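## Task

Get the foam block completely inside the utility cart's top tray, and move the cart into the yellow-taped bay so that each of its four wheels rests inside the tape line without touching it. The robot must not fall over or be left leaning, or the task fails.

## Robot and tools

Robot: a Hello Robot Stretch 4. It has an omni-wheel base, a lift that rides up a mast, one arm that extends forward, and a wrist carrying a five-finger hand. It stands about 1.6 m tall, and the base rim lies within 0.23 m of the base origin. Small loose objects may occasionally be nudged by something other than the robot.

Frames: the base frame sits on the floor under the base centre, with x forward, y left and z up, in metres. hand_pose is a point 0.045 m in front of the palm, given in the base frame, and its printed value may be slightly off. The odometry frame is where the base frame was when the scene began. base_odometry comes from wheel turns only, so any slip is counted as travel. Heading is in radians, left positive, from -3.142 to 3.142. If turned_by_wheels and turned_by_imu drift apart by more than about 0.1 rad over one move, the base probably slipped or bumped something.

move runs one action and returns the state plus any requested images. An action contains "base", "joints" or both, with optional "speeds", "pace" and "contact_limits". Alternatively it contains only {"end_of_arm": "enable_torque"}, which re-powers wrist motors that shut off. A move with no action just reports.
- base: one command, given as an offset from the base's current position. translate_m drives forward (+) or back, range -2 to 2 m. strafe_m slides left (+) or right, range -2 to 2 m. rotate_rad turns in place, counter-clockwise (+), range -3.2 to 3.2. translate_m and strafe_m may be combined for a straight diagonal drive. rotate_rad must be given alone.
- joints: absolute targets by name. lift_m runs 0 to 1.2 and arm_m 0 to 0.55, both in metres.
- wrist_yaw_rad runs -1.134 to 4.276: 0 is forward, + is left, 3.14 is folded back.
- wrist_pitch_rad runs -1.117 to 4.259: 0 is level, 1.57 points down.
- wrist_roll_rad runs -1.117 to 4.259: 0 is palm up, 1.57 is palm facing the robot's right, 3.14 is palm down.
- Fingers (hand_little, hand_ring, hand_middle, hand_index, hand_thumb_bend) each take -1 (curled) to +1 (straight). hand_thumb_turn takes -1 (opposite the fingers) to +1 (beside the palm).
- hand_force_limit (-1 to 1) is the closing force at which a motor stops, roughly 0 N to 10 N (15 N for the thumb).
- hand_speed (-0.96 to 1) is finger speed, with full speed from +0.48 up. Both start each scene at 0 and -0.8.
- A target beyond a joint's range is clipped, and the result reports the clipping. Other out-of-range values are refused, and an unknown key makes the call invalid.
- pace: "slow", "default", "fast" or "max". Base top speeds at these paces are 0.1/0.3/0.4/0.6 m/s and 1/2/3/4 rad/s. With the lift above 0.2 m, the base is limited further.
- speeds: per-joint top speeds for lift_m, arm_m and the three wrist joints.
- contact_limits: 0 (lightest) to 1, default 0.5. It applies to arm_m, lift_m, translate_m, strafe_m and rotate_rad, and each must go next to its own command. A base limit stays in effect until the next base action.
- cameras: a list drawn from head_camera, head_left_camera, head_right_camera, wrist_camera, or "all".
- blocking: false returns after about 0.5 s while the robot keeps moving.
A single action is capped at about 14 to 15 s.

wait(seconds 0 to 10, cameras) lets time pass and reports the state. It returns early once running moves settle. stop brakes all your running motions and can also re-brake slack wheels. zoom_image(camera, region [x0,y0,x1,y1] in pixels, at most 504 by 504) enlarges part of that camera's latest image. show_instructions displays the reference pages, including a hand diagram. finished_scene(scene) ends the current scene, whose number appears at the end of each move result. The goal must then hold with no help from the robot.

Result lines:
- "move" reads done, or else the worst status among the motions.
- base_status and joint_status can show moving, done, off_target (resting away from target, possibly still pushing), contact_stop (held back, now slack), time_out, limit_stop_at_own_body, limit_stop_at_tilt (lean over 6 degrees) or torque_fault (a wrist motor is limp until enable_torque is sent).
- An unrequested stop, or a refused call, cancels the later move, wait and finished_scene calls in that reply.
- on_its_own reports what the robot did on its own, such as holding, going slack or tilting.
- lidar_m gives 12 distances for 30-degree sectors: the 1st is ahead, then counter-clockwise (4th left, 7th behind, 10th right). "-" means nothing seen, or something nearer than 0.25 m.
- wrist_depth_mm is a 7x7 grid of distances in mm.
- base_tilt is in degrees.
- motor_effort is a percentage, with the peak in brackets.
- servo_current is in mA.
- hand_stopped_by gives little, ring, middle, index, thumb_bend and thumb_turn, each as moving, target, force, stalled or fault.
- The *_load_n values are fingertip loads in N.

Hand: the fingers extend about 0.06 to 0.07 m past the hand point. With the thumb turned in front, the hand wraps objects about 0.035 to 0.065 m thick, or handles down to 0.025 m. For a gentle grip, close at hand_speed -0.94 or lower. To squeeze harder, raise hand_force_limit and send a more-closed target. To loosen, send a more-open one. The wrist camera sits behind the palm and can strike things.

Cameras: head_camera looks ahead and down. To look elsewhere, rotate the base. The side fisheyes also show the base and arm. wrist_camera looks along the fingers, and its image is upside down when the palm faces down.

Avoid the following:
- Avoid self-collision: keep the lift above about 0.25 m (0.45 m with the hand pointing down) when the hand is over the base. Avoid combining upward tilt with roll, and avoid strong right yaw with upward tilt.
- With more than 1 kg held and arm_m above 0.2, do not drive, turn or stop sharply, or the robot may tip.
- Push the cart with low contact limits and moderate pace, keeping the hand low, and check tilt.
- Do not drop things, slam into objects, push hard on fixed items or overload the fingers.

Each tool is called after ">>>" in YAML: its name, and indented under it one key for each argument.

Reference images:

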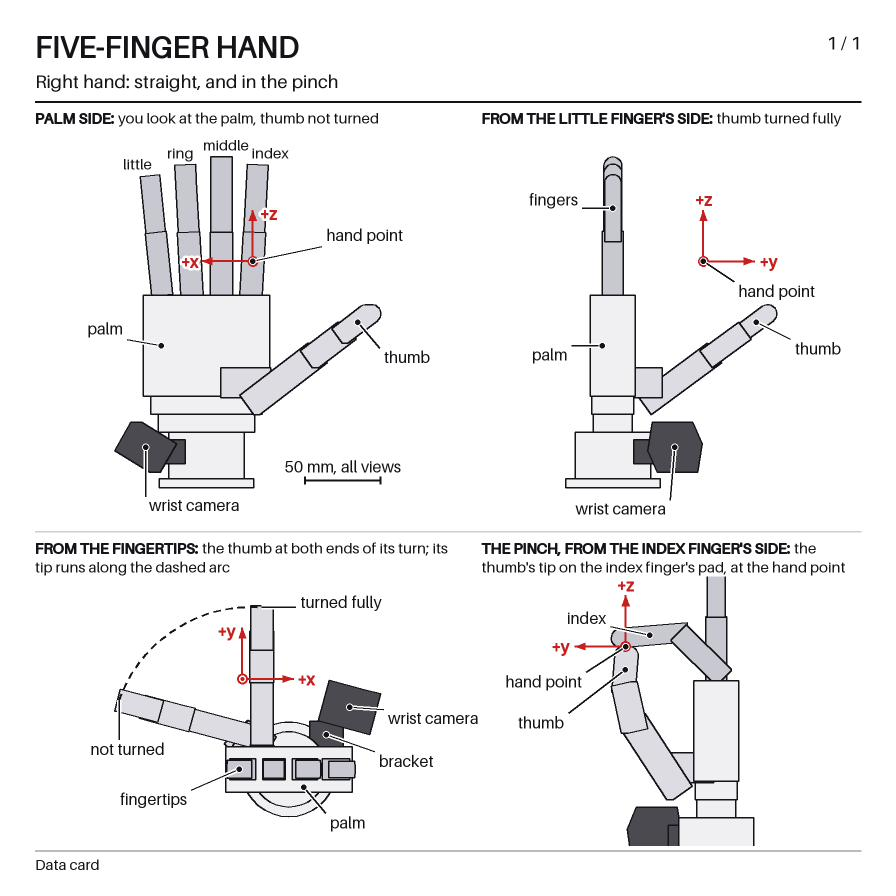

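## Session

>>> move:

Scene clock: 0.00 s.
base_odometry: x=+0.000 y=+0.000 heading=+0.000
turned_by_wheels: +0.000
turned_by_imu: +0.000
base_tilt: forward=-0.4 right=-0.4
lidar_m: 2.13 2.37 0.74 0.68 1.57 1.58 1.56 1.18 0.94 0.94 1.03 2.14
base_status: not commanded
joint_positions: lift_m=+0.208 arm_m=+0.002 wrist_yaw_rad=+3.233 wrist_pitch_rad=+0.003 wrist_roll_rad=+0.000 hand_little=+1.000 hand_ring=+1.000 hand_middle=+1.000 hand_index=+1.000 hand_thumb_turn=+1.000 hand_thumb_bend=+1.000 hand_force_limit=+0.000 hand_speed=-0.800
joint_status: not commanded
measured_speeds: all 0
hand_stopped_by: target,target,target,target,target,target
little_load_n: 0.0
ring_load_n: 0.0
middle_load_n: 0.0
index_load_n: 0.0
thumb_bend_load_n: 0.0
thumb_turn_load_n: 0.0
motor_effort: lift_m=+19 arm_m=+0 wheel_0=+1 wheel_1=+0 wheel_2=+0
servo_current: wrist_yaw_rad=33 wrist_pitch_rad=39 wrist_roll_rad=33
hand_pose: x=-0.0590 y=+0.0975 z=+0.4457 quat_wxyz=(-0.522, -0.523, +0.477, +0.476) (m; base frame)
wrist_depth_mm: - 131 131 - - - - / - - 131 - - - - / - 120 132 - - - - / - 134 - - - - - / 211 - - - - - - / 217 1366 185 138 - - - / 217 - - - - - -
pictures: head_camera, head_left_camera, head_right_camera, wrist_camera
Images, in order (width x height): head_camera 420x560, head_left_camera 420x672, head_right_camera 420x672, wrist_camera 616x392.

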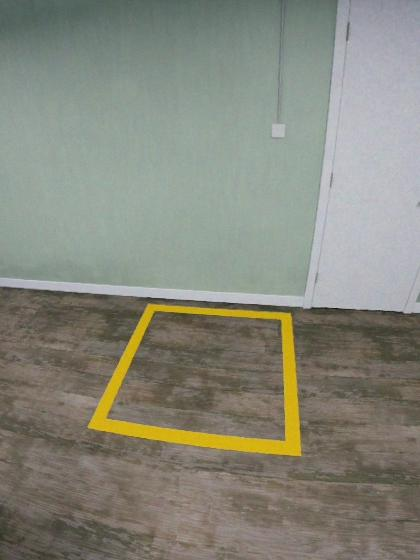

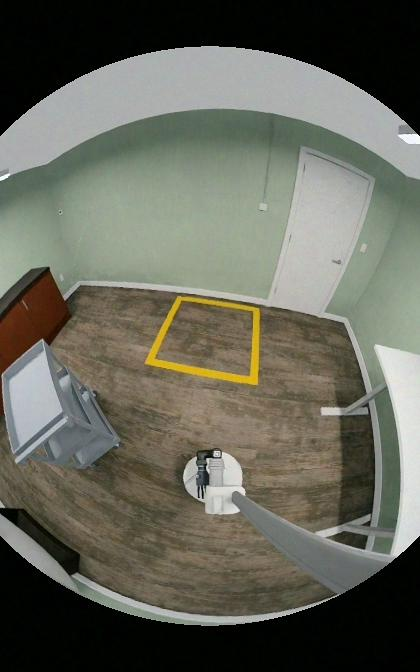

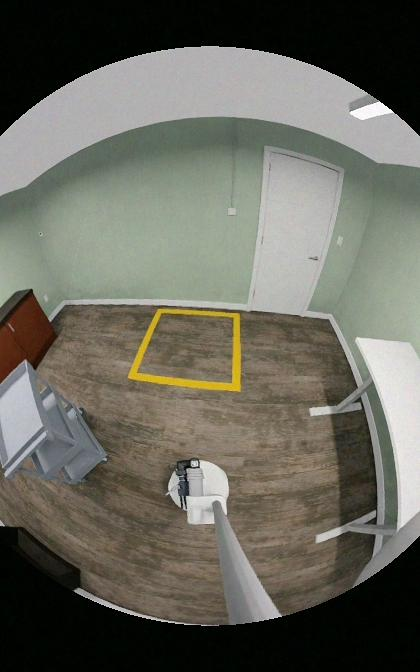

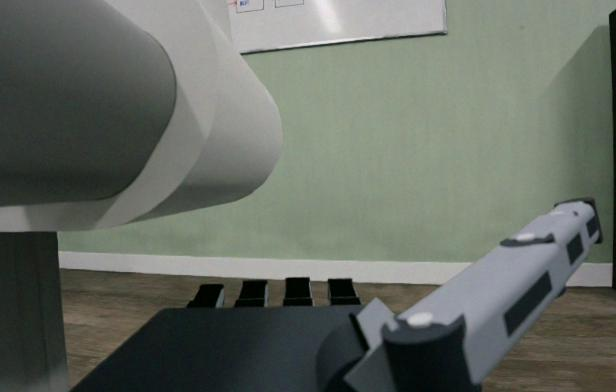

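>>> move:
  base: {"rotate_rad": -1.6}
  joints: {"lift_m": 1.0, "wrist_yaw_rad": 0, "wrist_pitch_rad": 0.7, "wrist_roll_rad": 3.14}
  cameras: ["all"]

Scene clock: 13.83 s.
move: done
base_odometry: x=+0.000 y=+0.000 heading=-1.600
turned_by_wheels: -1.600
turned_by_imu: -1.577
base_tilt: forward=-0.4 right=-0.3
lidar_m: 0.91 0.99 2.13 2.12 2.32 0.80 0.68 1.64 1.60 1.59 1.72 0.96
base_status: done
joint_positions: lift_m=+1.000 arm_m=+0.002 wrist_yaw_rad=+0.001 wrist_pitch_rad=+0.700 wrist_roll_rad=+3.137 hand_little=+1.000 hand_ring=+1.000 hand_middle=+1.000 hand_index=+1.000 hand_thumb_turn=+1.000 hand_thumb_bend=+1.000 hand_force_limit=+0.000 hand_speed=-0.800
joint_status: all done
measured_speeds: all 0
hand_stopped_by: target,target,target,target,target,target
little_load_n: 0.0
ring_load_n: 0.0
middle_load_n: 0.0
index_load_n: 0.0
thumb_bend_load_n: 0.0
thumb_turn_load_n: 0.0
motor_effort: lift_m=+22(26) arm_m=-4(4) wheel_0=-1(9) wheel_1=+1(10) wheel_2=-2(8)
servo_current: wrist_yaw_rad=39(98) wrist_pitch_rad=33(78) wrist_roll_rad=39(111)
hand_pose: x=+0.3031 y=-0.0567 z=+0.9892 quat_wxyz=(-0.298, +0.643, -0.639, +0.299) (m; base frame)
wrist_depth_mm: 1098 1098 1098 1138 1118 1160 1160 / 1255 1229 1281 1255 1281 1281 1308 / 1430 1464 1464 1464 1464 1499 1499 / 1618 1576 1708 1708 1708 1756 1708 / - - - 1921 - 1921 - / - - 138 138 - - - / - - - - - - -
pictures: head_camera, head_left_camera, head_right_camera, wrist_camera
Images, in order (width x height): head_camera 420x560, head_left_camera 420x672, head_right_camera 420x672, wrist_camera 616x392.

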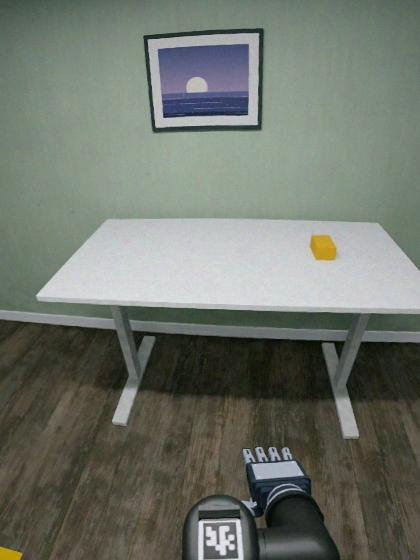

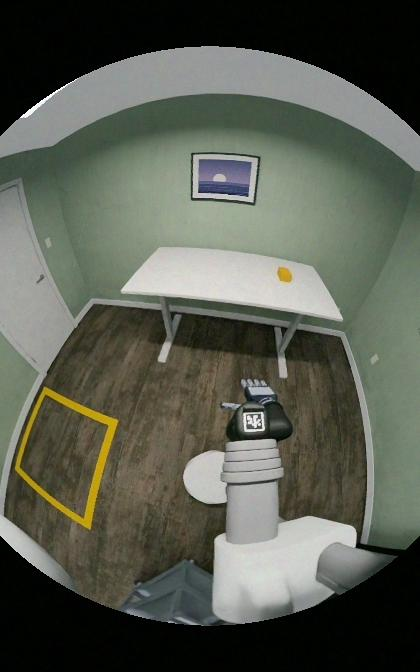

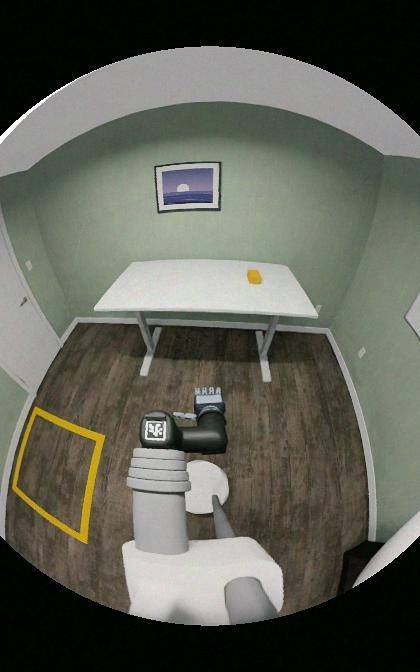

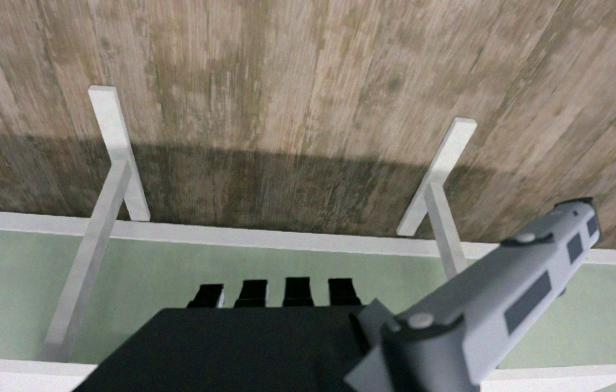

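>>> zoom_image:
  camera: "head_camera"
  region: [290, 215, 360, 285]

Scaled by 7.200 from the camera's 420x560 image, which has a finer 1200x1600 frame.

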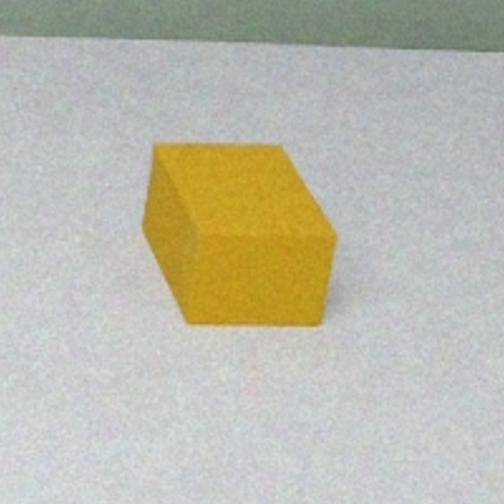

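>>> move:
  base: {"translate_m": 0.55, "strafe_m": -0.63}
  joints: {"lift_m": 1.06, "wrist_yaw_rad": 1.57, "wrist_pitch_rad": 0.68}
  cameras: ["head_camera", "wrist_camera"]

>>> move:
  joints: {"arm_m": 0.5, "hand_index": 0.6, "hand_middle": 0.6, "hand_ring": 0.6, "hand_speed": 0.4}
  cameras: ["head_camera", "wrist_camera", "head_right_camera"]

Scene clock: 78.20 s.
move: done
base_odometry: x=-0.646 y=-0.531 heading=-1.600
turned_by_wheels: +0.000
turned_by_imu: +0.000
base_tilt: forward=-0.4 right=-0.4
lidar_m: 0.30 0.40 0.54 2.65 2.92 1.45 1.99 1.35 1.06 1.01 1.12 0.31
base_status: done
joint_positions: lift_m=+1.060 arm_m=+0.002 wrist_yaw_rad=+1.569 wrist_pitch_rad=+0.687 wrist_roll_rad=+3.137 hand_little=+1.000 hand_ring=+1.000 hand_middle=+1.000 hand_index=+1.000 hand_thumb_turn=+1.000 hand_thumb_bend=+1.000 hand_force_limit=+0.000 hand_speed=-0.800
joint_status: all done
measured_speeds: all 0
hand_stopped_by: target,target,target,target,target,target
little_load_n: 0.0
ring_load_n: 0.0
middle_load_n: 0.0
index_load_n: 0.0
thumb_bend_load_n: 0.0
thumb_turn_load_n: 0.0
motor_effort: lift_m=+21(26) arm_m=-4(4) wheel_0=+0(15) wheel_1=-1(8) wheel_2=+0(8)
servo_current: wrist_yaw_rad=39(98) wrist_pitch_rad=39(78) wrist_roll_rad=33(46)
hand_pose: x=+0.2297 y=+0.1327 z=+1.0509 quat_wxyz=(-0.427, +0.904, +0.001, +0.001) (m; base frame)
wrist_depth_mm: - - 1182 1205 1205 1205 1229 / - - 1336 1366 1366 1366 1397 / - - 1464 1576 1618 1576 1618 / - - 1808 1863 1863 1921 1863 / - - - - - - - / - - 138 138 - - - / - - - - - - -
pictures: head_camera, wrist_camera
Images, in order (width x height): head_camera 420x560, wrist_camera 616x392.

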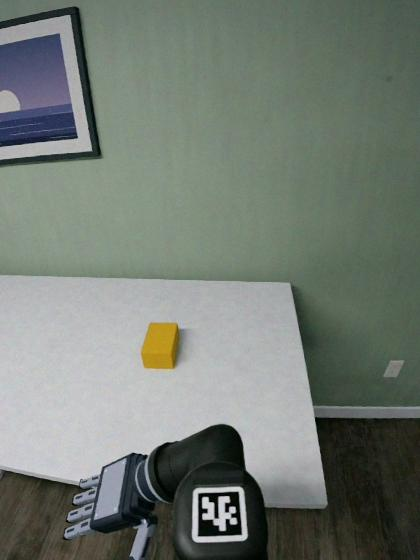

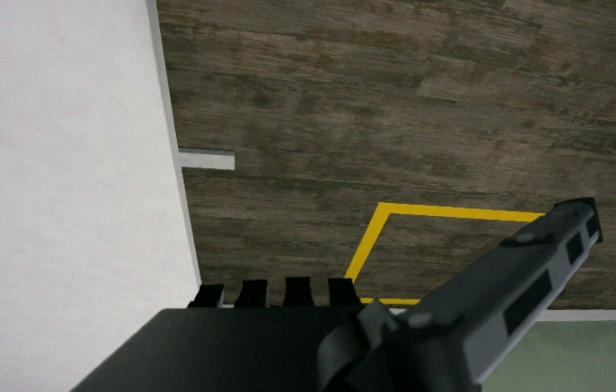

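Scene clock: 80.73 s.
move: done
base_odometry: x=-0.646 y=-0.531 heading=-1.600
turned_by_wheels: +0.000
turned_by_imu: +0.000
base_tilt: forward=-0.3 right=-0.4
lidar_m: 0.30 0.33 0.50 2.65 2.90 1.44 1.99 1.35 1.06 1.03 1.11 0.29
base_status: not commanded
joint_positions: lift_m=+1.060 arm_m=+0.500 wrist_yaw_rad=+1.569 wrist_pitch_rad=+0.687 wrist_roll_rad=+3.137 hand_little=+1.000 hand_ring=+0.600 hand_middle=+0.600 hand_index=+0.600 hand_thumb_turn=+1.000 hand_thumb_bend=+1.000 hand_force_limit=+0.000 hand_speed=+0.400
joint_status: all done
measured_speeds: all 0
hand_stopped_by: target,target,target,target,target,target
little_load_n: 0.0
ring_load_n: 0.0
middle_load_n: -0.5
index_load_n: 0.0
thumb_bend_load_n: 0.0
thumb_turn_load_n: -0.5
motor_effort: lift_m=+21(21) arm_m=+8(13) wheel_0=+0(0) wheel_1=-1(2) wheel_2=+0(0)
servo_current: wrist_yaw_rad=33(46) wrist_pitch_rad=46(52) wrist_roll_rad=33(46)
hand_pose: x=+0.7276 y=+0.1328 z=+1.0509 quat_wxyz=(-0.427, +0.904, +0.001, +0.001) (m; base frame)
wrist_depth_mm: - - 193 196 202 - - / - - 214 216 218 - - / - - 240 242 244 - - / - - - - - - - / - - - 196 - - - / - - 138 138 - - - / - - - - - - -
pictures: head_camera, head_right_camera, wrist_camera
Images, in order (width x height): head_camera 420x560, head_right_camera 420x672, wrist_camera 616x392.

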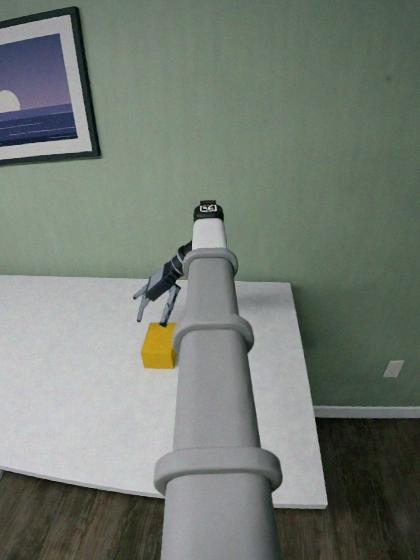

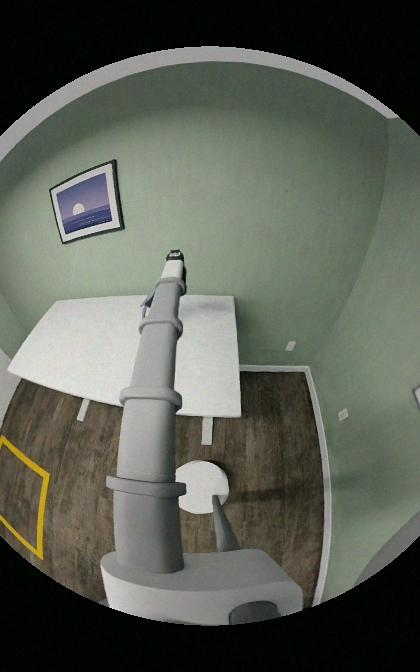

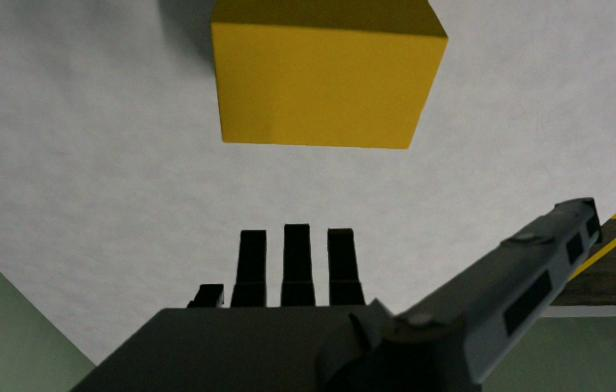

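>>> move:
  base: {"strafe_m": 0.007}
  joints: {"lift_m": 1.015, "hand_thumb_turn": -1}
  cameras: ["head_camera", "wrist_camera"]

Scene clock: 123.80 s.
move: done
base_odometry: x=-0.639 y=-0.531 heading=-1.600
turned_by_wheels: +0.000
turned_by_imu: +0.001
base_tilt: forward=-0.3 right=-0.4
lidar_m: 0.30 0.34 0.50 2.66 2.90 1.44 2.02 1.35 1.07 1.03 1.14 0.32
base_status: done
joint_positions: lift_m=+1.015 arm_m=+0.500 wrist_yaw_rad=+1.569 wrist_pitch_rad=+0.687 wrist_roll_rad=+3.137 hand_little=+1.000 hand_ring=+0.600 hand_middle=+0.600 hand_index=+0.600 hand_thumb_turn=-1.000 hand_thumb_bend=+1.000 hand_force_limit=+0.000 hand_speed=+0.400
joint_status: all done
measured_speeds: all 0
hand_stopped_by: target,target,target,target,target,target
little_load_n: 0.0
ring_load_n: 0.0
middle_load_n: 0.0
index_load_n: 0.0
thumb_bend_load_n: 0.0
thumb_turn_load_n: 0.0
motor_effort: lift_m=+16(19) arm_m=+9(9) wheel_0=+0(7) wheel_1=+0(5) wheel_2=+0(2)
servo_current: wrist_yaw_rad=33(39) wrist_pitch_rad=52(59) wrist_roll_rad=33(46)
hand_pose: x=+0.7276 y=+0.1328 z=+1.0063 quat_wxyz=(-0.427, +0.904, +0.001, +0.001) (m; base frame)
wrist_depth_mm: - - 168 178 181 - - / - - 162 112 166 168 - / - - 187 195 186 - - / - - - - - - - / - - - - - - - / - - 138 138 - - - / - - - - - - -
pictures: head_camera, wrist_camera
Images, in order (width x height): head_camera 420x560, wrist_camera 616x392.

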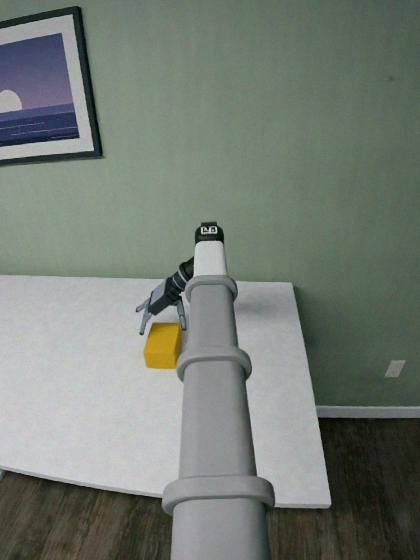

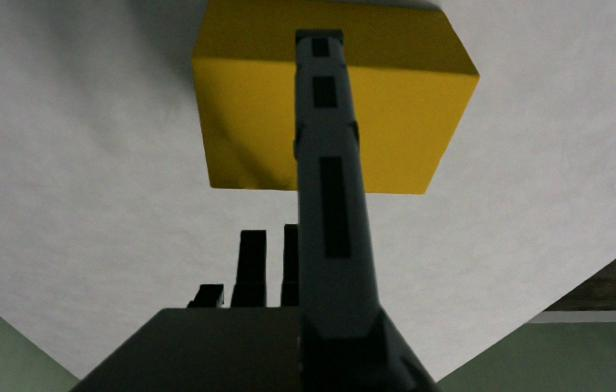

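>>> move:
  joints: {"lift_m": 0.97}
  contact_limits: {"lift_m": 0.15}
  pace: "slow"
  cameras: ["wrist_camera"]

>>> move:
  joints: {"hand_force_limit": -0.5, "hand_speed": -0.9, "hand_index": -0.3, "hand_middle": -0.3, "hand_ring": -0.3}
  cameras: ["wrist_camera"]

Scene clock: 142.13 s.
move: done
base_odometry: x=-0.639 y=-0.531 heading=-1.600
turned_by_wheels: +0.000
turned_by_imu: +0.001
base_tilt: forward=-0.3 right=-0.3
lidar_m: 0.32 0.32 0.51 2.64 2.93 1.47 2.01 1.37 1.05 1.03 1.13 0.31
base_status: not commanded
joint_positions: lift_m=+0.970 arm_m=+0.500 wrist_yaw_rad=+1.569 wrist_pitch_rad=+0.683 wrist_roll_rad=+3.138 hand_little=+1.000 hand_ring=+0.600 hand_middle=+0.600 hand_index=+0.600 hand_thumb_turn=-1.000 hand_thumb_bend=+1.000 hand_force_limit=+0.000 hand_speed=+0.400
joint_status: all done
measured_speeds: all 0
hand_stopped_by: target,target,target,target,target,target
little_load_n: 0.0
ring_load_n: 0.0
middle_load_n: 0.0
index_load_n: 1.0
thumb_bend_load_n: 0.0
thumb_turn_load_n: 0.0
motor_effort: lift_m=+15(18) arm_m=+8(9) wheel_0=+0(0) wheel_1=+0(1) wheel_2=+0(0)
servo_current: wrist_yaw_rad=39(39) wrist_pitch_rad=39(59) wrist_roll_rad=33(39)
contact_limits: lift_m 0.15
hand_pose: x=+0.7276 y=+0.1335 z=+0.9619 quat_wxyz=(-0.429, +0.903, +0.001, +0.001) (m; base frame)
wrist_depth_mm: - - 155 - - - - / - - 139 109 150 149 - / - - 129 - 136 137 - / - - 147 - - - - / - - 177 179 - - - / - - 138 138 - - - / - - - - - - -
pictures: wrist_camera
Images, in order (width x height): wrist_camera 616x392.

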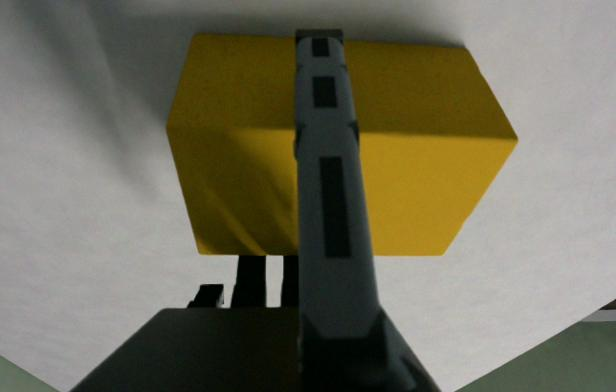

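Scene clock: 145.53 s.
move: off_target
base_odometry: x=-0.639 y=-0.531 heading=-1.600
turned_by_wheels: +0.000
turned_by_imu: +0.001
base_tilt: forward=-0.4 right=-0.3
lidar_m: 0.30 0.34 0.52 2.65 2.91 1.46 1.98 1.36 1.05 1.04 1.15 0.31
base_status: not commanded
joint_positions: lift_m=+0.970 arm_m=+0.500 wrist_yaw_rad=+1.569 wrist_pitch_rad=+0.683 wrist_roll_rad=+3.138 hand_little=+1.000 hand_ring=+0.323 hand_middle=+0.341 hand_index=+0.350 hand_thumb_turn=-1.000 hand_thumb_bend=+1.000 hand_force_limit=-0.500 hand_speed=-0.900
joint_status: hand_ring off_target (ended at +0.323, target -0.300); hand_middle off_target (ended at +0.341, target -0.300); hand_index off_target (ended at +0.350, target -0.300); the others done
measured_speeds: all 0
hand_stopped_by: target,force,force,force,target,target
little_load_n: 0.0
ring_load_n: 5.0
middle_load_n: 1.0
index_load_n: 2.0
thumb_bend_load_n: 1.0
thumb_turn_load_n: 1.5
motor_effort: lift_m=+16(16) arm_m=+8(9) wheel_0=+0(0) wheel_1=+0(1) wheel_2=+0(1)
servo_current: wrist_yaw_rad=26(46) wrist_pitch_rad=46(52) wrist_roll_rad=33(46)
contact_limits: lift_m 0.15
hand_pose: x=+0.7276 y=+0.1335 z=+0.9619 quat_wxyz=(-0.429, +0.903, +0.001, +0.001) (m; base frame)
wrist_depth_mm: - - 146 148 152 - - / - - 124 112 132 130 - / - - 124 - 131 132 - / - - 146 - 151 - - / - - 169 175 - - - / - - 138 138 - - - / - - - - - - -
pictures: wrist_camera
Images, in order (width x height): wrist_camera 616x392.

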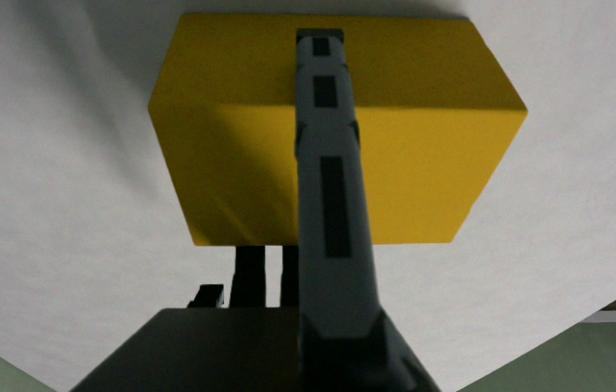

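>>> move:
  joints: {"hand_force_limit": -0.35, "hand_thumb_bend": 0.3, "hand_index": -0.4, "hand_middle": -0.4}
  cameras: ["wrist_camera"]

>>> move:
  joints: {"hand_force_limit": -0.1, "hand_index": -0.5, "hand_middle": -0.5}

>>> move:
  joints: {"lift_m": 1.02}
  pace: "slow"
  cameras: ["wrist_camera", "head_camera"]

Scene clock: 158.90 s.
move: off_target
base_odometry: x=-0.639 y=-0.531 heading=-1.600
turned_by_wheels: +0.000
turned_by_imu: +0.001
base_tilt: forward=-0.3 right=-0.4
lidar_m: 0.29 0.35 0.52 2.63 2.94 1.41 1.97 1.37 1.06 1.05 1.15 0.32
base_status: not commanded
joint_positions: lift_m=+0.970 arm_m=+0.500 wrist_yaw_rad=+1.569 wrist_pitch_rad=+0.683 wrist_roll_rad=+3.138 hand_little=+1.000 hand_ring=+0.323 hand_middle=+0.333 hand_index=+0.343 hand_thumb_turn=-1.000 hand_thumb_bend=+0.991 hand_force_limit=-0.350 hand_speed=-0.900
joint_status: hand_middle off_target (ended at +0.333, target -0.400); hand_index off_target (ended at +0.343, target -0.400); hand_thumb_bend off_target (ended at +0.991, target +0.300); the others done
measured_speeds: all 0
hand_stopped_by: target,force,force,force,force,target
little_load_n: 0.0
ring_load_n: 3.5
middle_load_n: 3.5
index_load_n: 3.5
thumb_bend_load_n: 5.0
thumb_turn_load_n: 1.0
motor_effort: lift_m=+16(16) arm_m=+8(9) wheel_0=+0(0) wheel_1=+0(1) wheel_2=+0(0)
servo_current: wrist_yaw_rad=33(46) wrist_pitch_rad=46(52) wrist_roll_rad=26(46)
contact_limits: lift_m 0.15
hand_pose: x=+0.7276 y=+0.1335 z=+0.9619 quat_wxyz=(-0.429, +0.903, +0.001, +0.001) (m; base frame)
wrist_depth_mm: - - 145 147 152 - - / - - 124 112 131 129 - / - - 124 - 131 132 - / - - 146 - 150 - - / - - 169 175 - - - / - - 138 138 - - - / - - - - - - -
pictures: wrist_camera
Images, in order (width x height): wrist_camera 616x392.

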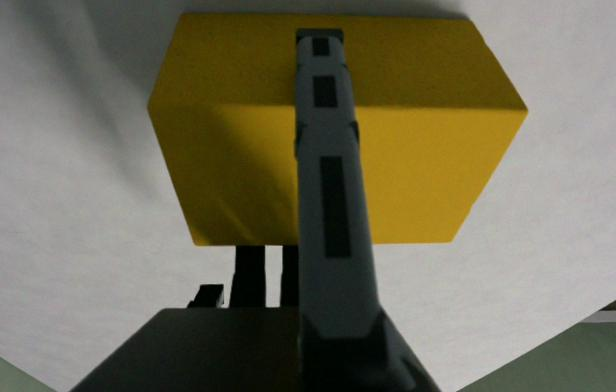

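Scene clock: 159.43 s.
move: off_target
base_odometry: x=-0.639 y=-0.531 heading=-1.600
turned_by_wheels: +0.000
turned_by_imu: +0.000
base_tilt: forward=-0.3 right=-0.4
lidar_m: 0.30 0.33 0.53 2.65 2.93 1.43 1.99 1.35 1.05 1.04 1.14 0.32
base_status: not commanded
joint_positions: lift_m=+0.970 arm_m=+0.500 wrist_yaw_rad=+1.569 wrist_pitch_rad=+0.683 wrist_roll_rad=+3.138 hand_little=+1.000 hand_ring=+0.323 hand_middle=+0.326 hand_index=+0.336 hand_thumb_turn=-1.000 hand_thumb_bend=+0.991 hand_force_limit=-0.100 hand_speed=-0.900
joint_status: hand_middle off_target (ended at +0.326, target -0.500); hand_index off_target (ended at +0.336, target -0.500); the others done
measured_speeds: all 0
hand_stopped_by: target,force,force,force,force,target
little_load_n: 0.0
ring_load_n: 2.0
middle_load_n: 5.5
index_load_n: 5.0
thumb_bend_load_n: 5.5
thumb_turn_load_n: 0.5
motor_effort: lift_m=+16(16) arm_m=+8(9) wheel_0=+0(0) wheel_1=-1(1) wheel_2=+0(0)
servo_current: wrist_yaw_rad=33(39) wrist_pitch_rad=39(46) wrist_roll_rad=33(46)
contact_limits: lift_m 0.15
hand_pose: x=+0.7276 y=+0.1335 z=+0.9619 quat_wxyz=(-0.429, +0.903, +0.001, +0.001) (m; base frame)
wrist_depth_mm: - - 145 147 151 - - / - - 123 112 127 129 - / - - 124 - 131 132 - / - - 146 - 150 - - / - - 169 174 - - - / - - 138 138 - - - / - - - - - - -
pictures: none

Scene clock: 160.73 s.
move: done
base_odometry: x=-0.639 y=-0.531 heading=-1.600
turned_by_wheels: +0.000
turned_by_imu: +0.000
base_tilt: forward=-0.3 right=-0.4
lidar_m: 0.28 0.34 0.51 2.65 2.94 1.44 2.00 1.34 1.06 1.03 1.13 0.34
base_status: not commanded
joint_positions: lift_m=+1.020 arm_m=+0.500 wrist_yaw_rad=+1.569 wrist_pitch_rad=+0.683 wrist_roll_rad=+3.138 hand_little=+1.000 hand_ring=+0.323 hand_middle=+0.326 hand_index=+0.336 hand_thumb_turn=-1.000 hand_thumb_bend=+0.991 hand_force_limit=-0.100 hand_speed=-0.900
joint_status: all done
measured_speeds: all 0
hand_stopped_by: target,force,force,force,force,target
little_load_n: 0.0
ring_load_n: 2.0
middle_load_n: 5.5
index_load_n: 4.5
thumb_bend_load_n: 5.5
thumb_turn_load_n: 0.5
motor_effort: lift_m=+22(26) arm_m=+8(9) wheel_0=+0(0) wheel_1=-1(1) wheel_2=+0(0)
servo_current: wrist_yaw_rad=33(46) wrist_pitch_rad=39(46) wrist_roll_rad=46(46)
hand_pose: x=+0.7276 y=+0.1335 z=+1.0114 quat_wxyz=(-0.429, +0.903, +0.001, +0.001) (m; base frame)
wrist_depth_mm: - - 145 147 151 - - / - - 123 112 127 126 - / - - 124 - 131 132 - / - - 146 - 150 157 - / - - 169 175 - - - / - - 139 138 - - - / - - - - - - -
pictures: head_camera, wrist_camera
Images, in order (width x height): head_camera 420x560, wrist_camera 616x392.

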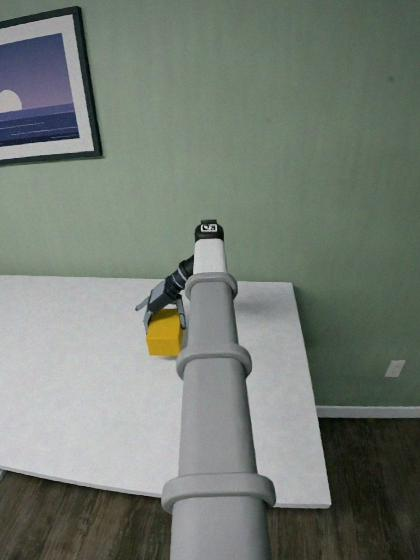

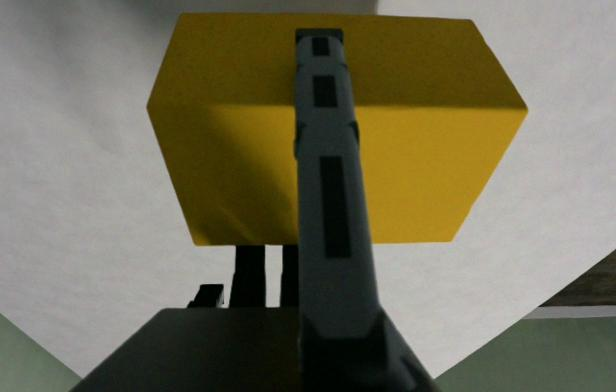

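>>> move:
  base: {"translate_m": -0.5}
  joints: {"arm_m": 0.05, "lift_m": 1.1}

>>> move:
  base: {"rotate_rad": 2.7}
  joints: {"wrist_yaw_rad": 0}
  cameras: ["all"]

Scene clock: 173.77 s.
move: done
base_odometry: x=-0.624 y=-0.032 heading=-1.600
turned_by_wheels: +0.000
turned_by_imu: +0.004
base_tilt: forward=-0.4 right=-0.3
lidar_m: 0.79 0.86 1.35 2.73 1.06 1.02 1.83 1.26 1.01 0.97 1.07 1.61
base_status: done
joint_positions: lift_m=+1.100 arm_m=+0.050 wrist_yaw_rad=+1.569 wrist_pitch_rad=+0.683 wrist_roll_rad=+3.138 hand_little=+1.000 hand_ring=+0.323 hand_middle=+0.326 hand_index=+0.336 hand_thumb_turn=-1.000 hand_thumb_bend=+0.991 hand_force_limit=-0.100 hand_speed=-0.900
joint_status: all done
measured_speeds: all 0
hand_stopped_by: target,force,force,force,force,target
little_load_n: 0.0
ring_load_n: 2.0
middle_load_n: 5.5
index_load_n: 4.5
thumb_bend_load_n: 5.5
thumb_turn_load_n: 0.5
motor_effort: lift_m=+21(26) arm_m=-9(11) wheel_0=-1(9) wheel_1=+0(8) wheel_2=-1(9)
servo_current: wrist_yaw_rad=33(39) wrist_pitch_rad=39(52) wrist_roll_rad=39(46)
hand_pose: x=+0.2784 y=+0.1335 z=+1.0915 quat_wxyz=(-0.429, +0.903, +0.001, +0.001) (m; base frame)
wrist_depth_mm: 1229 1229 145 149 152 1205 1255 / 1366 1336 123 112 126 126 1397 / 1499 1576 124 - 131 132 1756 / 1863 1863 146 - 150 163 1983 / - - - 177 - - - / - - 158 138 - - - / - - - - - - -
pictures: none

Scene clock: 177.13 s.
move: done
base_odometry: x=-0.624 y=-0.032 heading=+1.100
turned_by_wheels: +2.700
turned_by_imu: +2.664
base_tilt: forward=-0.3 right=-0.4
lidar_m: 0.29 1.46 1.17 0.97 0.96 1.12 1.00 0.83 0.92 1.52 2.73 1.03
base_status: done
joint_positions: lift_m=+1.100 arm_m=+0.050 wrist_yaw_rad=+0.001 wrist_pitch_rad=+0.683 wrist_roll_rad=+3.138 hand_little=+1.000 hand_ring=+0.323 hand_middle=+0.326 hand_index=+0.336 hand_thumb_turn=-1.000 hand_thumb_bend=+0.991 hand_force_limit=-0.100 hand_speed=-0.900
joint_status: all done
measured_speeds: all 0
hand_stopped_by: target,force,force,force,force,target
little_load_n: 0.0
ring_load_n: 2.5
middle_load_n: 5.5
index_load_n: 5.0
thumb_bend_load_n: 5.5
thumb_turn_load_n: 0.5
motor_effort: lift_m=+21(21) arm_m=-8(9) wheel_0=-1(11) wheel_1=+0(7) wheel_2=+0(7)
servo_current: wrist_yaw_rad=26(85) wrist_pitch_rad=33(52) wrist_roll_rad=26(46)
hand_pose: x=+0.3550 y=-0.0566 z=+1.0915 quat_wxyz=(-0.303, +0.640, -0.637, +0.304) (m; base frame)
wrist_depth_mm: 1229 1229 145 149 152 1229 1255 / 1366 1336 123 112 126 126 1397 / 1537 1576 124 - 131 132 - / 1863 1863 146 - 150 163 - / - - 174 174 - - - / - - 138 138 - - - / - - - - - - -
pictures: head_camera, head_left_camera, head_right_camera, wrist_camera
Images, in order (width x height): head_camera 420x560, head_left_camera 420x672, head_right_camera 420x672, wrist_camera 616x392.

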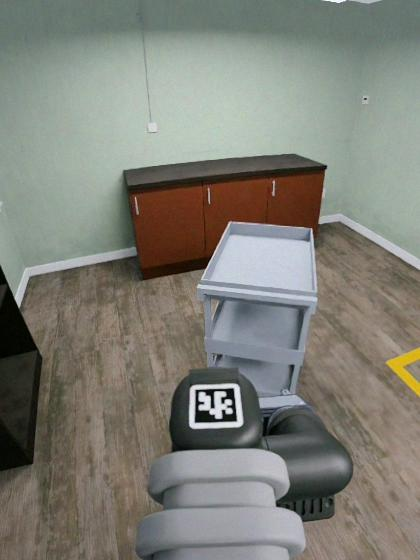

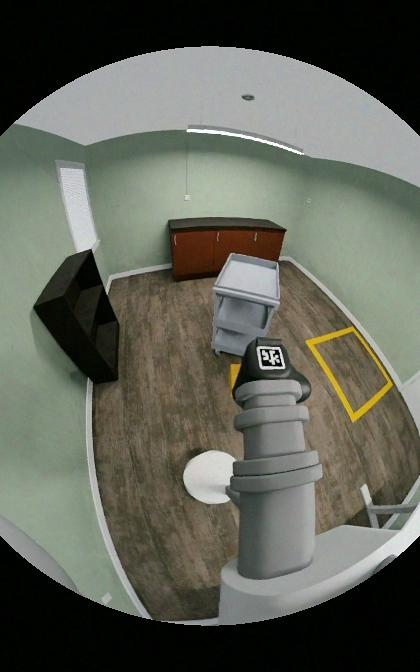

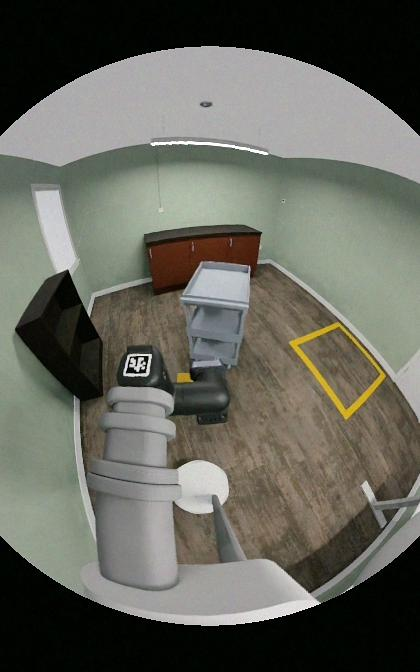

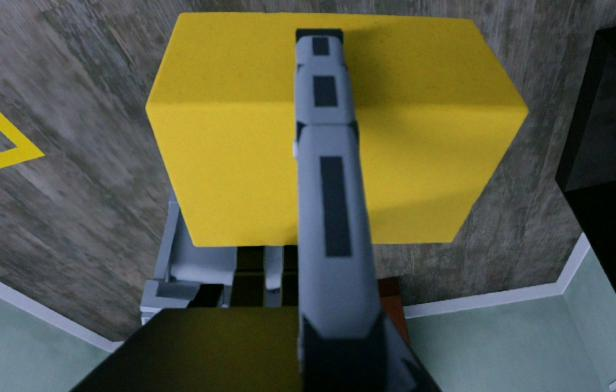

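>>> move:
  base: {"rotate_rad": -0.21}

>>> move:
  base: {"translate_m": 0.6, "strafe_m": 0.16}
  cameras: ["all"]

Scene clock: 244.17 s.
move: done
base_odometry: x=-0.624 y=-0.032 heading=+0.889
turned_by_wheels: -0.210
turned_by_imu: -0.207
base_tilt: forward=-0.4 right=-0.3
lidar_m: 0.28 2.51 1.21 0.99 0.96 1.02 1.44 0.81 0.87 1.16 2.75 2.87
base_status: done
joint_positions: lift_m=+1.100 arm_m=+0.050 wrist_yaw_rad=+0.001 wrist_pitch_rad=+0.683 wrist_roll_rad=+3.138 hand_little=+1.000 hand_ring=+0.323 hand_middle=+0.326 hand_index=+0.336 hand_thumb_turn=-1.000 hand_thumb_bend=+0.991 hand_force_limit=-0.100 hand_speed=-0.900
joint_status: not commanded
measured_speeds: all 0
hand_stopped_by: target,force,force,force,force,target
little_load_n: 0.0
ring_load_n: 2.0
middle_load_n: 5.5
index_load_n: 4.5
thumb_bend_load_n: 5.5
thumb_turn_load_n: 0.5
motor_effort: lift_m=+21(21) arm_m=-8(9) wheel_0=-1(6) wheel_1=-1(5) wheel_2=+0(6)
servo_current: wrist_yaw_rad=33(39) wrist_pitch_rad=52(59) wrist_roll_rad=26(39)
hand_pose: x=+0.3550 y=-0.0567 z=+1.0915 quat_wxyz=(-0.303, +0.640, -0.637, +0.304) (m; base frame)
wrist_depth_mm: 1205 1205 145 149 152 1205 1255 / 1366 1336 123 112 126 126 1397 / 1576 1576 124 - 131 132 1708 / 1863 1863 146 - 150 162 1983 / - - - 174 - - - / - - 158 138 - - - / - - - - - - -
pictures: none

Scene clock: 247.70 s.
move: done
base_odometry: x=-0.371 y=+0.535 heading=+0.890
turned_by_wheels: +0.000
turned_by_imu: -0.002
base_tilt: forward=-0.4 right=-0.3
lidar_m: 0.28 1.90 1.17 0.92 1.12 1.16 1.64 1.39 1.50 2.70 2.57 0.47
base_status: done
joint_positions: lift_m=+1.100 arm_m=+0.050 wrist_yaw_rad=+0.001 wrist_pitch_rad=+0.683 wrist_roll_rad=+3.138 hand_little=+1.000 hand_ring=+0.323 hand_middle=+0.326 hand_index=+0.336 hand_thumb_turn=-1.000 hand_thumb_bend=+0.991 hand_force_limit=-0.100 hand_speed=-0.900
joint_status: not commanded
measured_speeds: all 0
hand_stopped_by: target,force,force,force,force,target
little_load_n: 0.0
ring_load_n: 2.0
middle_load_n: 5.0
index_load_n: 4.5
thumb_bend_load_n: 5.5
thumb_turn_load_n: 0.5
motor_effort: lift_m=+21(21) arm_m=-8(9) wheel_0=+0(7) wheel_1=+0(11) wheel_2=+2(10)
servo_current: wrist_yaw_rad=39(46) wrist_pitch_rad=46(52) wrist_roll_rad=39(46)
hand_pose: x=+0.3550 y=-0.0567 z=+1.0915 quat_wxyz=(-0.303, +0.640, -0.637, +0.304) (m; base frame)
wrist_depth_mm: 1182 732 145 147 152 1205 1255 / 404 382 123 112 126 126 1336 / 1576 - 124 - 131 132 1708 / 1808 621 146 - 150 163 1983 / - - 169 175 - 1756 - / - - 138 138 - 1661 - / - - - - - - 1430
pictures: head_camera, head_left_camera, head_right_camera, wrist_camera
Images, in order (width x height): head_camera 420x560, head_left_camera 420x672, head_right_camera 420x672, wrist_camera 616x392.

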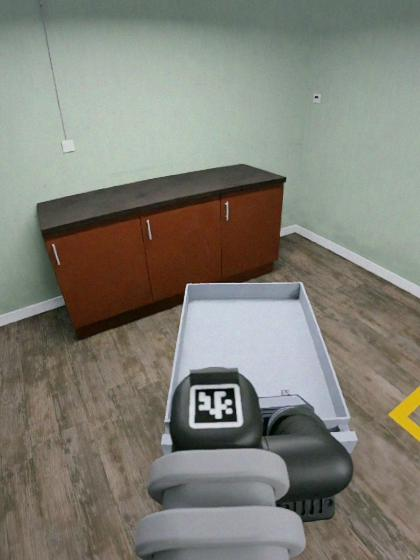

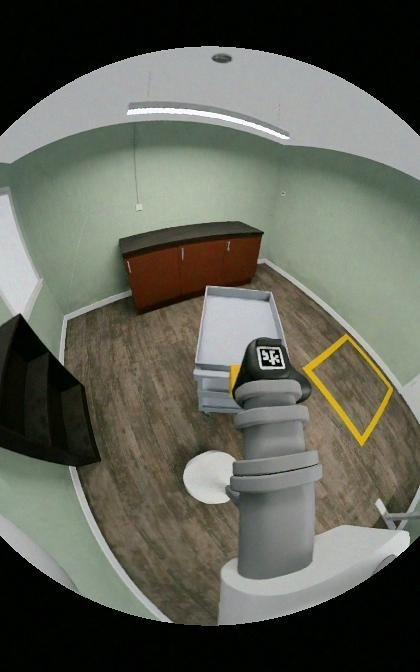

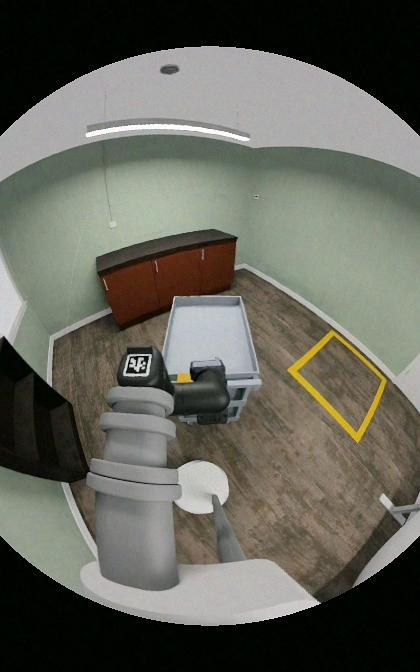

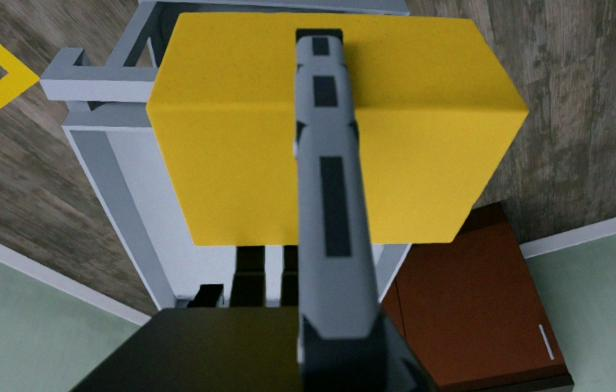

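>>> move:
  joints: {"arm_m": 0.49}

>>> move:
  joints: {"lift_m": 0.9}
  contact_limits: {"lift_m": 0.2}
  cameras: ["head_camera", "head_right_camera", "wrist_camera"]

>>> zoom_image:
  camera: "head_right_camera"
  region: [140, 270, 280, 430]

Scene clock: 263.73 s.
move: done
base_odometry: x=-0.371 y=+0.535 heading=+0.890
turned_by_wheels: +0.000
turned_by_imu: +0.001
base_tilt: forward=-0.3 right=-0.3
lidar_m: 0.43 1.91 1.17 0.92 1.13 1.16 1.66 1.42 1.48 2.68 2.58 0.46
base_status: not commanded
joint_positions: lift_m=+1.100 arm_m=+0.490 wrist_yaw_rad=+0.001 wrist_pitch_rad=+0.683 wrist_roll_rad=+3.138 hand_little=+1.000 hand_ring=+0.323 hand_middle=+0.326 hand_index=+0.336 hand_thumb_turn=-1.000 hand_thumb_bend=+0.991 hand_force_limit=-0.100 hand_speed=-0.900
joint_status: all done
measured_speeds: all 0
hand_stopped_by: target,force,force,force,force,target
little_load_n: 0.0
ring_load_n: 2.0
middle_load_n: 5.5
index_load_n: 5.0
thumb_bend_load_n: 5.5
thumb_turn_load_n: 0.5
motor_effort: lift_m=+21(21) arm_m=+8(11) wheel_0=+0(0) wheel_1=+0(0) wheel_2=+1(2)
servo_current: wrist_yaw_rad=33(46) wrist_pitch_rad=46(52) wrist_roll_rad=39(46)
hand_pose: x=+0.7942 y=-0.0567 z=+1.0915 quat_wxyz=(-0.303, +0.640, -0.637, +0.304) (m; base frame)
wrist_depth_mm: - - 145 147 151 - 1229 / 455 - 123 112 127 126 1366 / 1537 - 124 - 131 132 1708 / 1863 - 146 - 150 163 1397 / - - - 178 - 1397 1281 / - - 158 138 - 1281 1182 / - - - - - - -
pictures: none

Scene clock: 265.67 s.
move: done
base_odometry: x=-0.371 y=+0.535 heading=+0.890
turned_by_wheels: +0.000
turned_by_imu: +0.000
base_tilt: forward=-0.3 right=-0.4
lidar_m: 0.43 1.90 1.19 0.90 1.13 1.17 1.63 1.43 1.49 2.71 2.57 0.47
base_status: not commanded
joint_positions: lift_m=+0.900 arm_m=+0.490 wrist_yaw_rad=+0.001 wrist_pitch_rad=+0.683 wrist_roll_rad=+3.138 hand_little=+1.000 hand_ring=+0.323 hand_middle=+0.326 hand_index=+0.336 hand_thumb_turn=-1.000 hand_thumb_bend=+0.991 hand_force_limit=-0.100 hand_speed=-0.900
joint_status: all done
measured_speeds: all 0
hand_stopped_by: target,force,force,force,force,target
little_load_n: 0.0
ring_load_n: 2.0
middle_load_n: 5.5
index_load_n: 4.5
thumb_bend_load_n: 5.5
thumb_turn_load_n: 0.5
motor_effort: lift_m=+16(20) arm_m=+8(8) wheel_0=+0(0) wheel_1=+0(1) wheel_2=+1(1)
servo_current: wrist_yaw_rad=39(46) wrist_pitch_rad=39(52) wrist_roll_rad=39(46)
contact_limits: lift_m 0.2
hand_pose: x=+0.7942 y=-0.0567 z=+0.8918 quat_wxyz=(-0.303, +0.640, -0.637, +0.304) (m; base frame)
wrist_depth_mm: 197 200 145 148 153 200 210 / 227 220 123 112 126 126 234 / 257 258 124 - 131 132 - / - - 146 - 150 169 - / - - 169 174 - - - / - - 138 138 - - 1205 / - - - - - - 1138
pictures: head_camera, head_right_camera, wrist_camera
Images, in order (width x height): head_camera 420x560, head_right_camera 420x672, wrist_camera 616x392.

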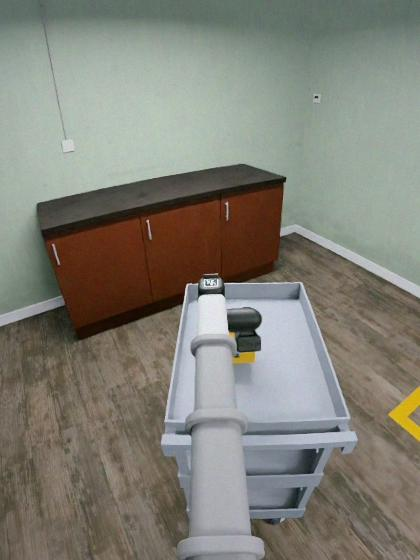

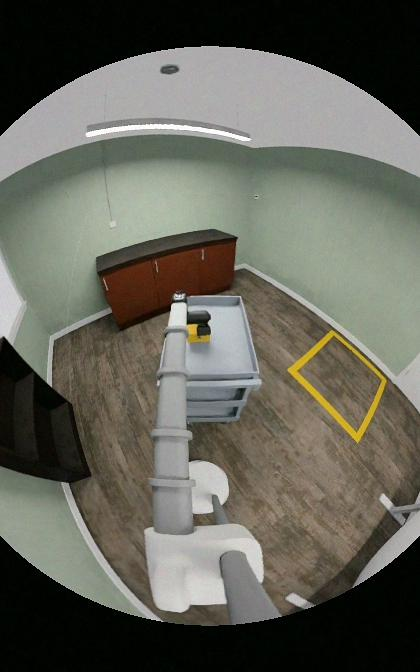

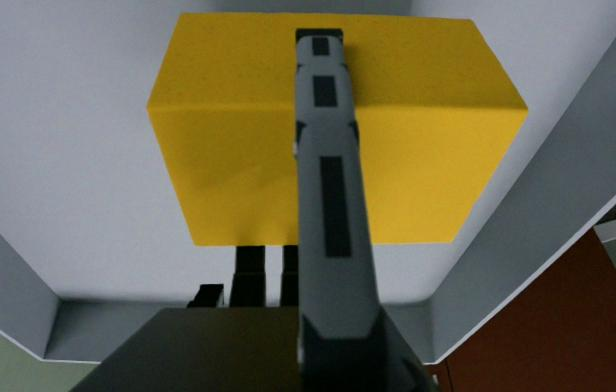

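Scaled by 3.150 from the camera's 420x672 image, which has a finer 600x960 frame.

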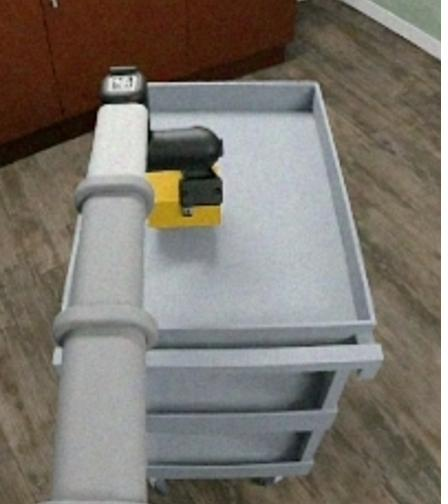

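>>> move:
  joints: {"lift_m": 0.862}
  contact_limits: {"lift_m": 0.0}
  speeds: {"lift_m": 0.06}
  cameras: ["head_right_camera", "wrist_camera"]

>>> zoom_image:
  camera: "head_right_camera"
  region: [170, 300, 240, 370]

Scene clock: 276.77 s.
move: done
base_odometry: x=-0.371 y=+0.535 heading=+0.890
turned_by_wheels: +0.000
turned_by_imu: +0.001
base_tilt: forward=-0.3 right=-0.4
lidar_m: 0.45 1.89 1.18 0.89 1.13 1.21 1.65 1.42 1.47 2.69 2.58 0.48
base_status: not commanded
joint_positions: lift_m=+0.862 arm_m=+0.490 wrist_yaw_rad=+0.001 wrist_pitch_rad=+0.683 wrist_roll_rad=+3.138 hand_little=+1.000 hand_ring=+0.323 hand_middle=+0.326 hand_index=+0.336 hand_thumb_turn=-1.000 hand_thumb_bend=+0.991 hand_force_limit=-0.100 hand_speed=-0.900
joint_status: all done
measured_speeds: all 0
hand_stopped_by: target,force,force,force,force,target
little_load_n: 0.0
ring_load_n: 2.0
middle_load_n: 5.5
index_load_n: 4.5
thumb_bend_load_n: 5.5
thumb_turn_load_n: 0.0
motor_effort: lift_m=+16(22) arm_m=+8(8) wheel_0=+0(0) wheel_1=+0(0) wheel_2=+1(1)
servo_current: wrist_yaw_rad=39(39) wrist_pitch_rad=46(52) wrist_roll_rad=39(39)
contact_limits: lift_m 0
hand_pose: x=+0.7942 y=-0.0567 z=+0.8538 quat_wxyz=(-0.303, +0.640, -0.637, +0.304) (m; base frame)
wrist_depth_mm: 163 163 145 147 152 161 - / 181 178 123 112 126 128 189 / 208 209 124 - 131 132 225 / 244 247 146 - 150 249 254 / 283 277 174 174 - 310 - / - - 138 138 - - - / - - - - - - 1138
pictures: head_right_camera, wrist_camera
Images, in order (width x height): head_right_camera 420x672, wrist_camera 616x392.

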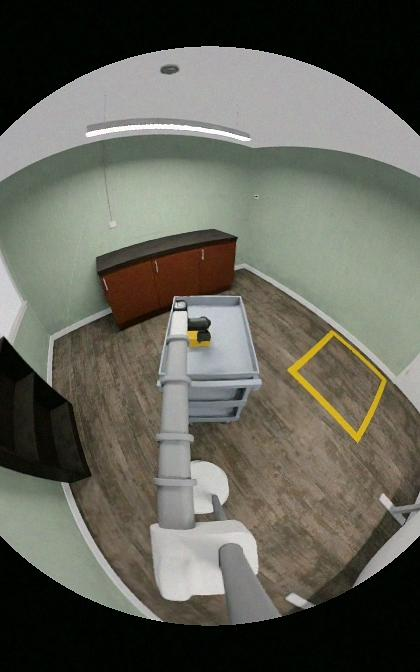

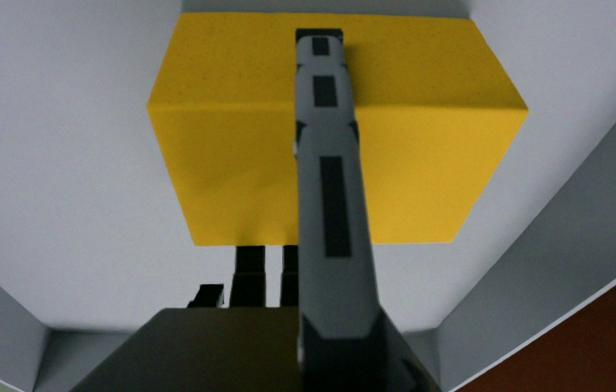

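Scaled by 7.200 from the camera's 420x672 image, which has a finer 600x960 frame.

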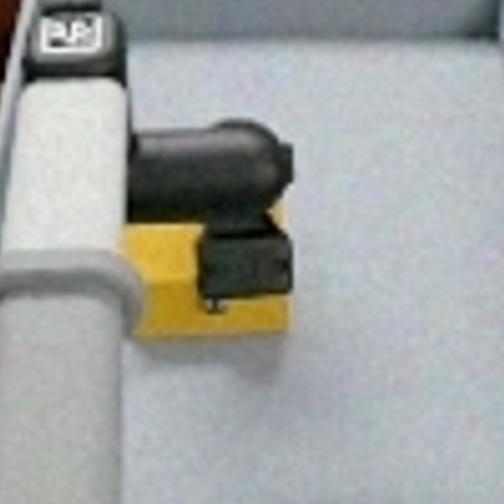

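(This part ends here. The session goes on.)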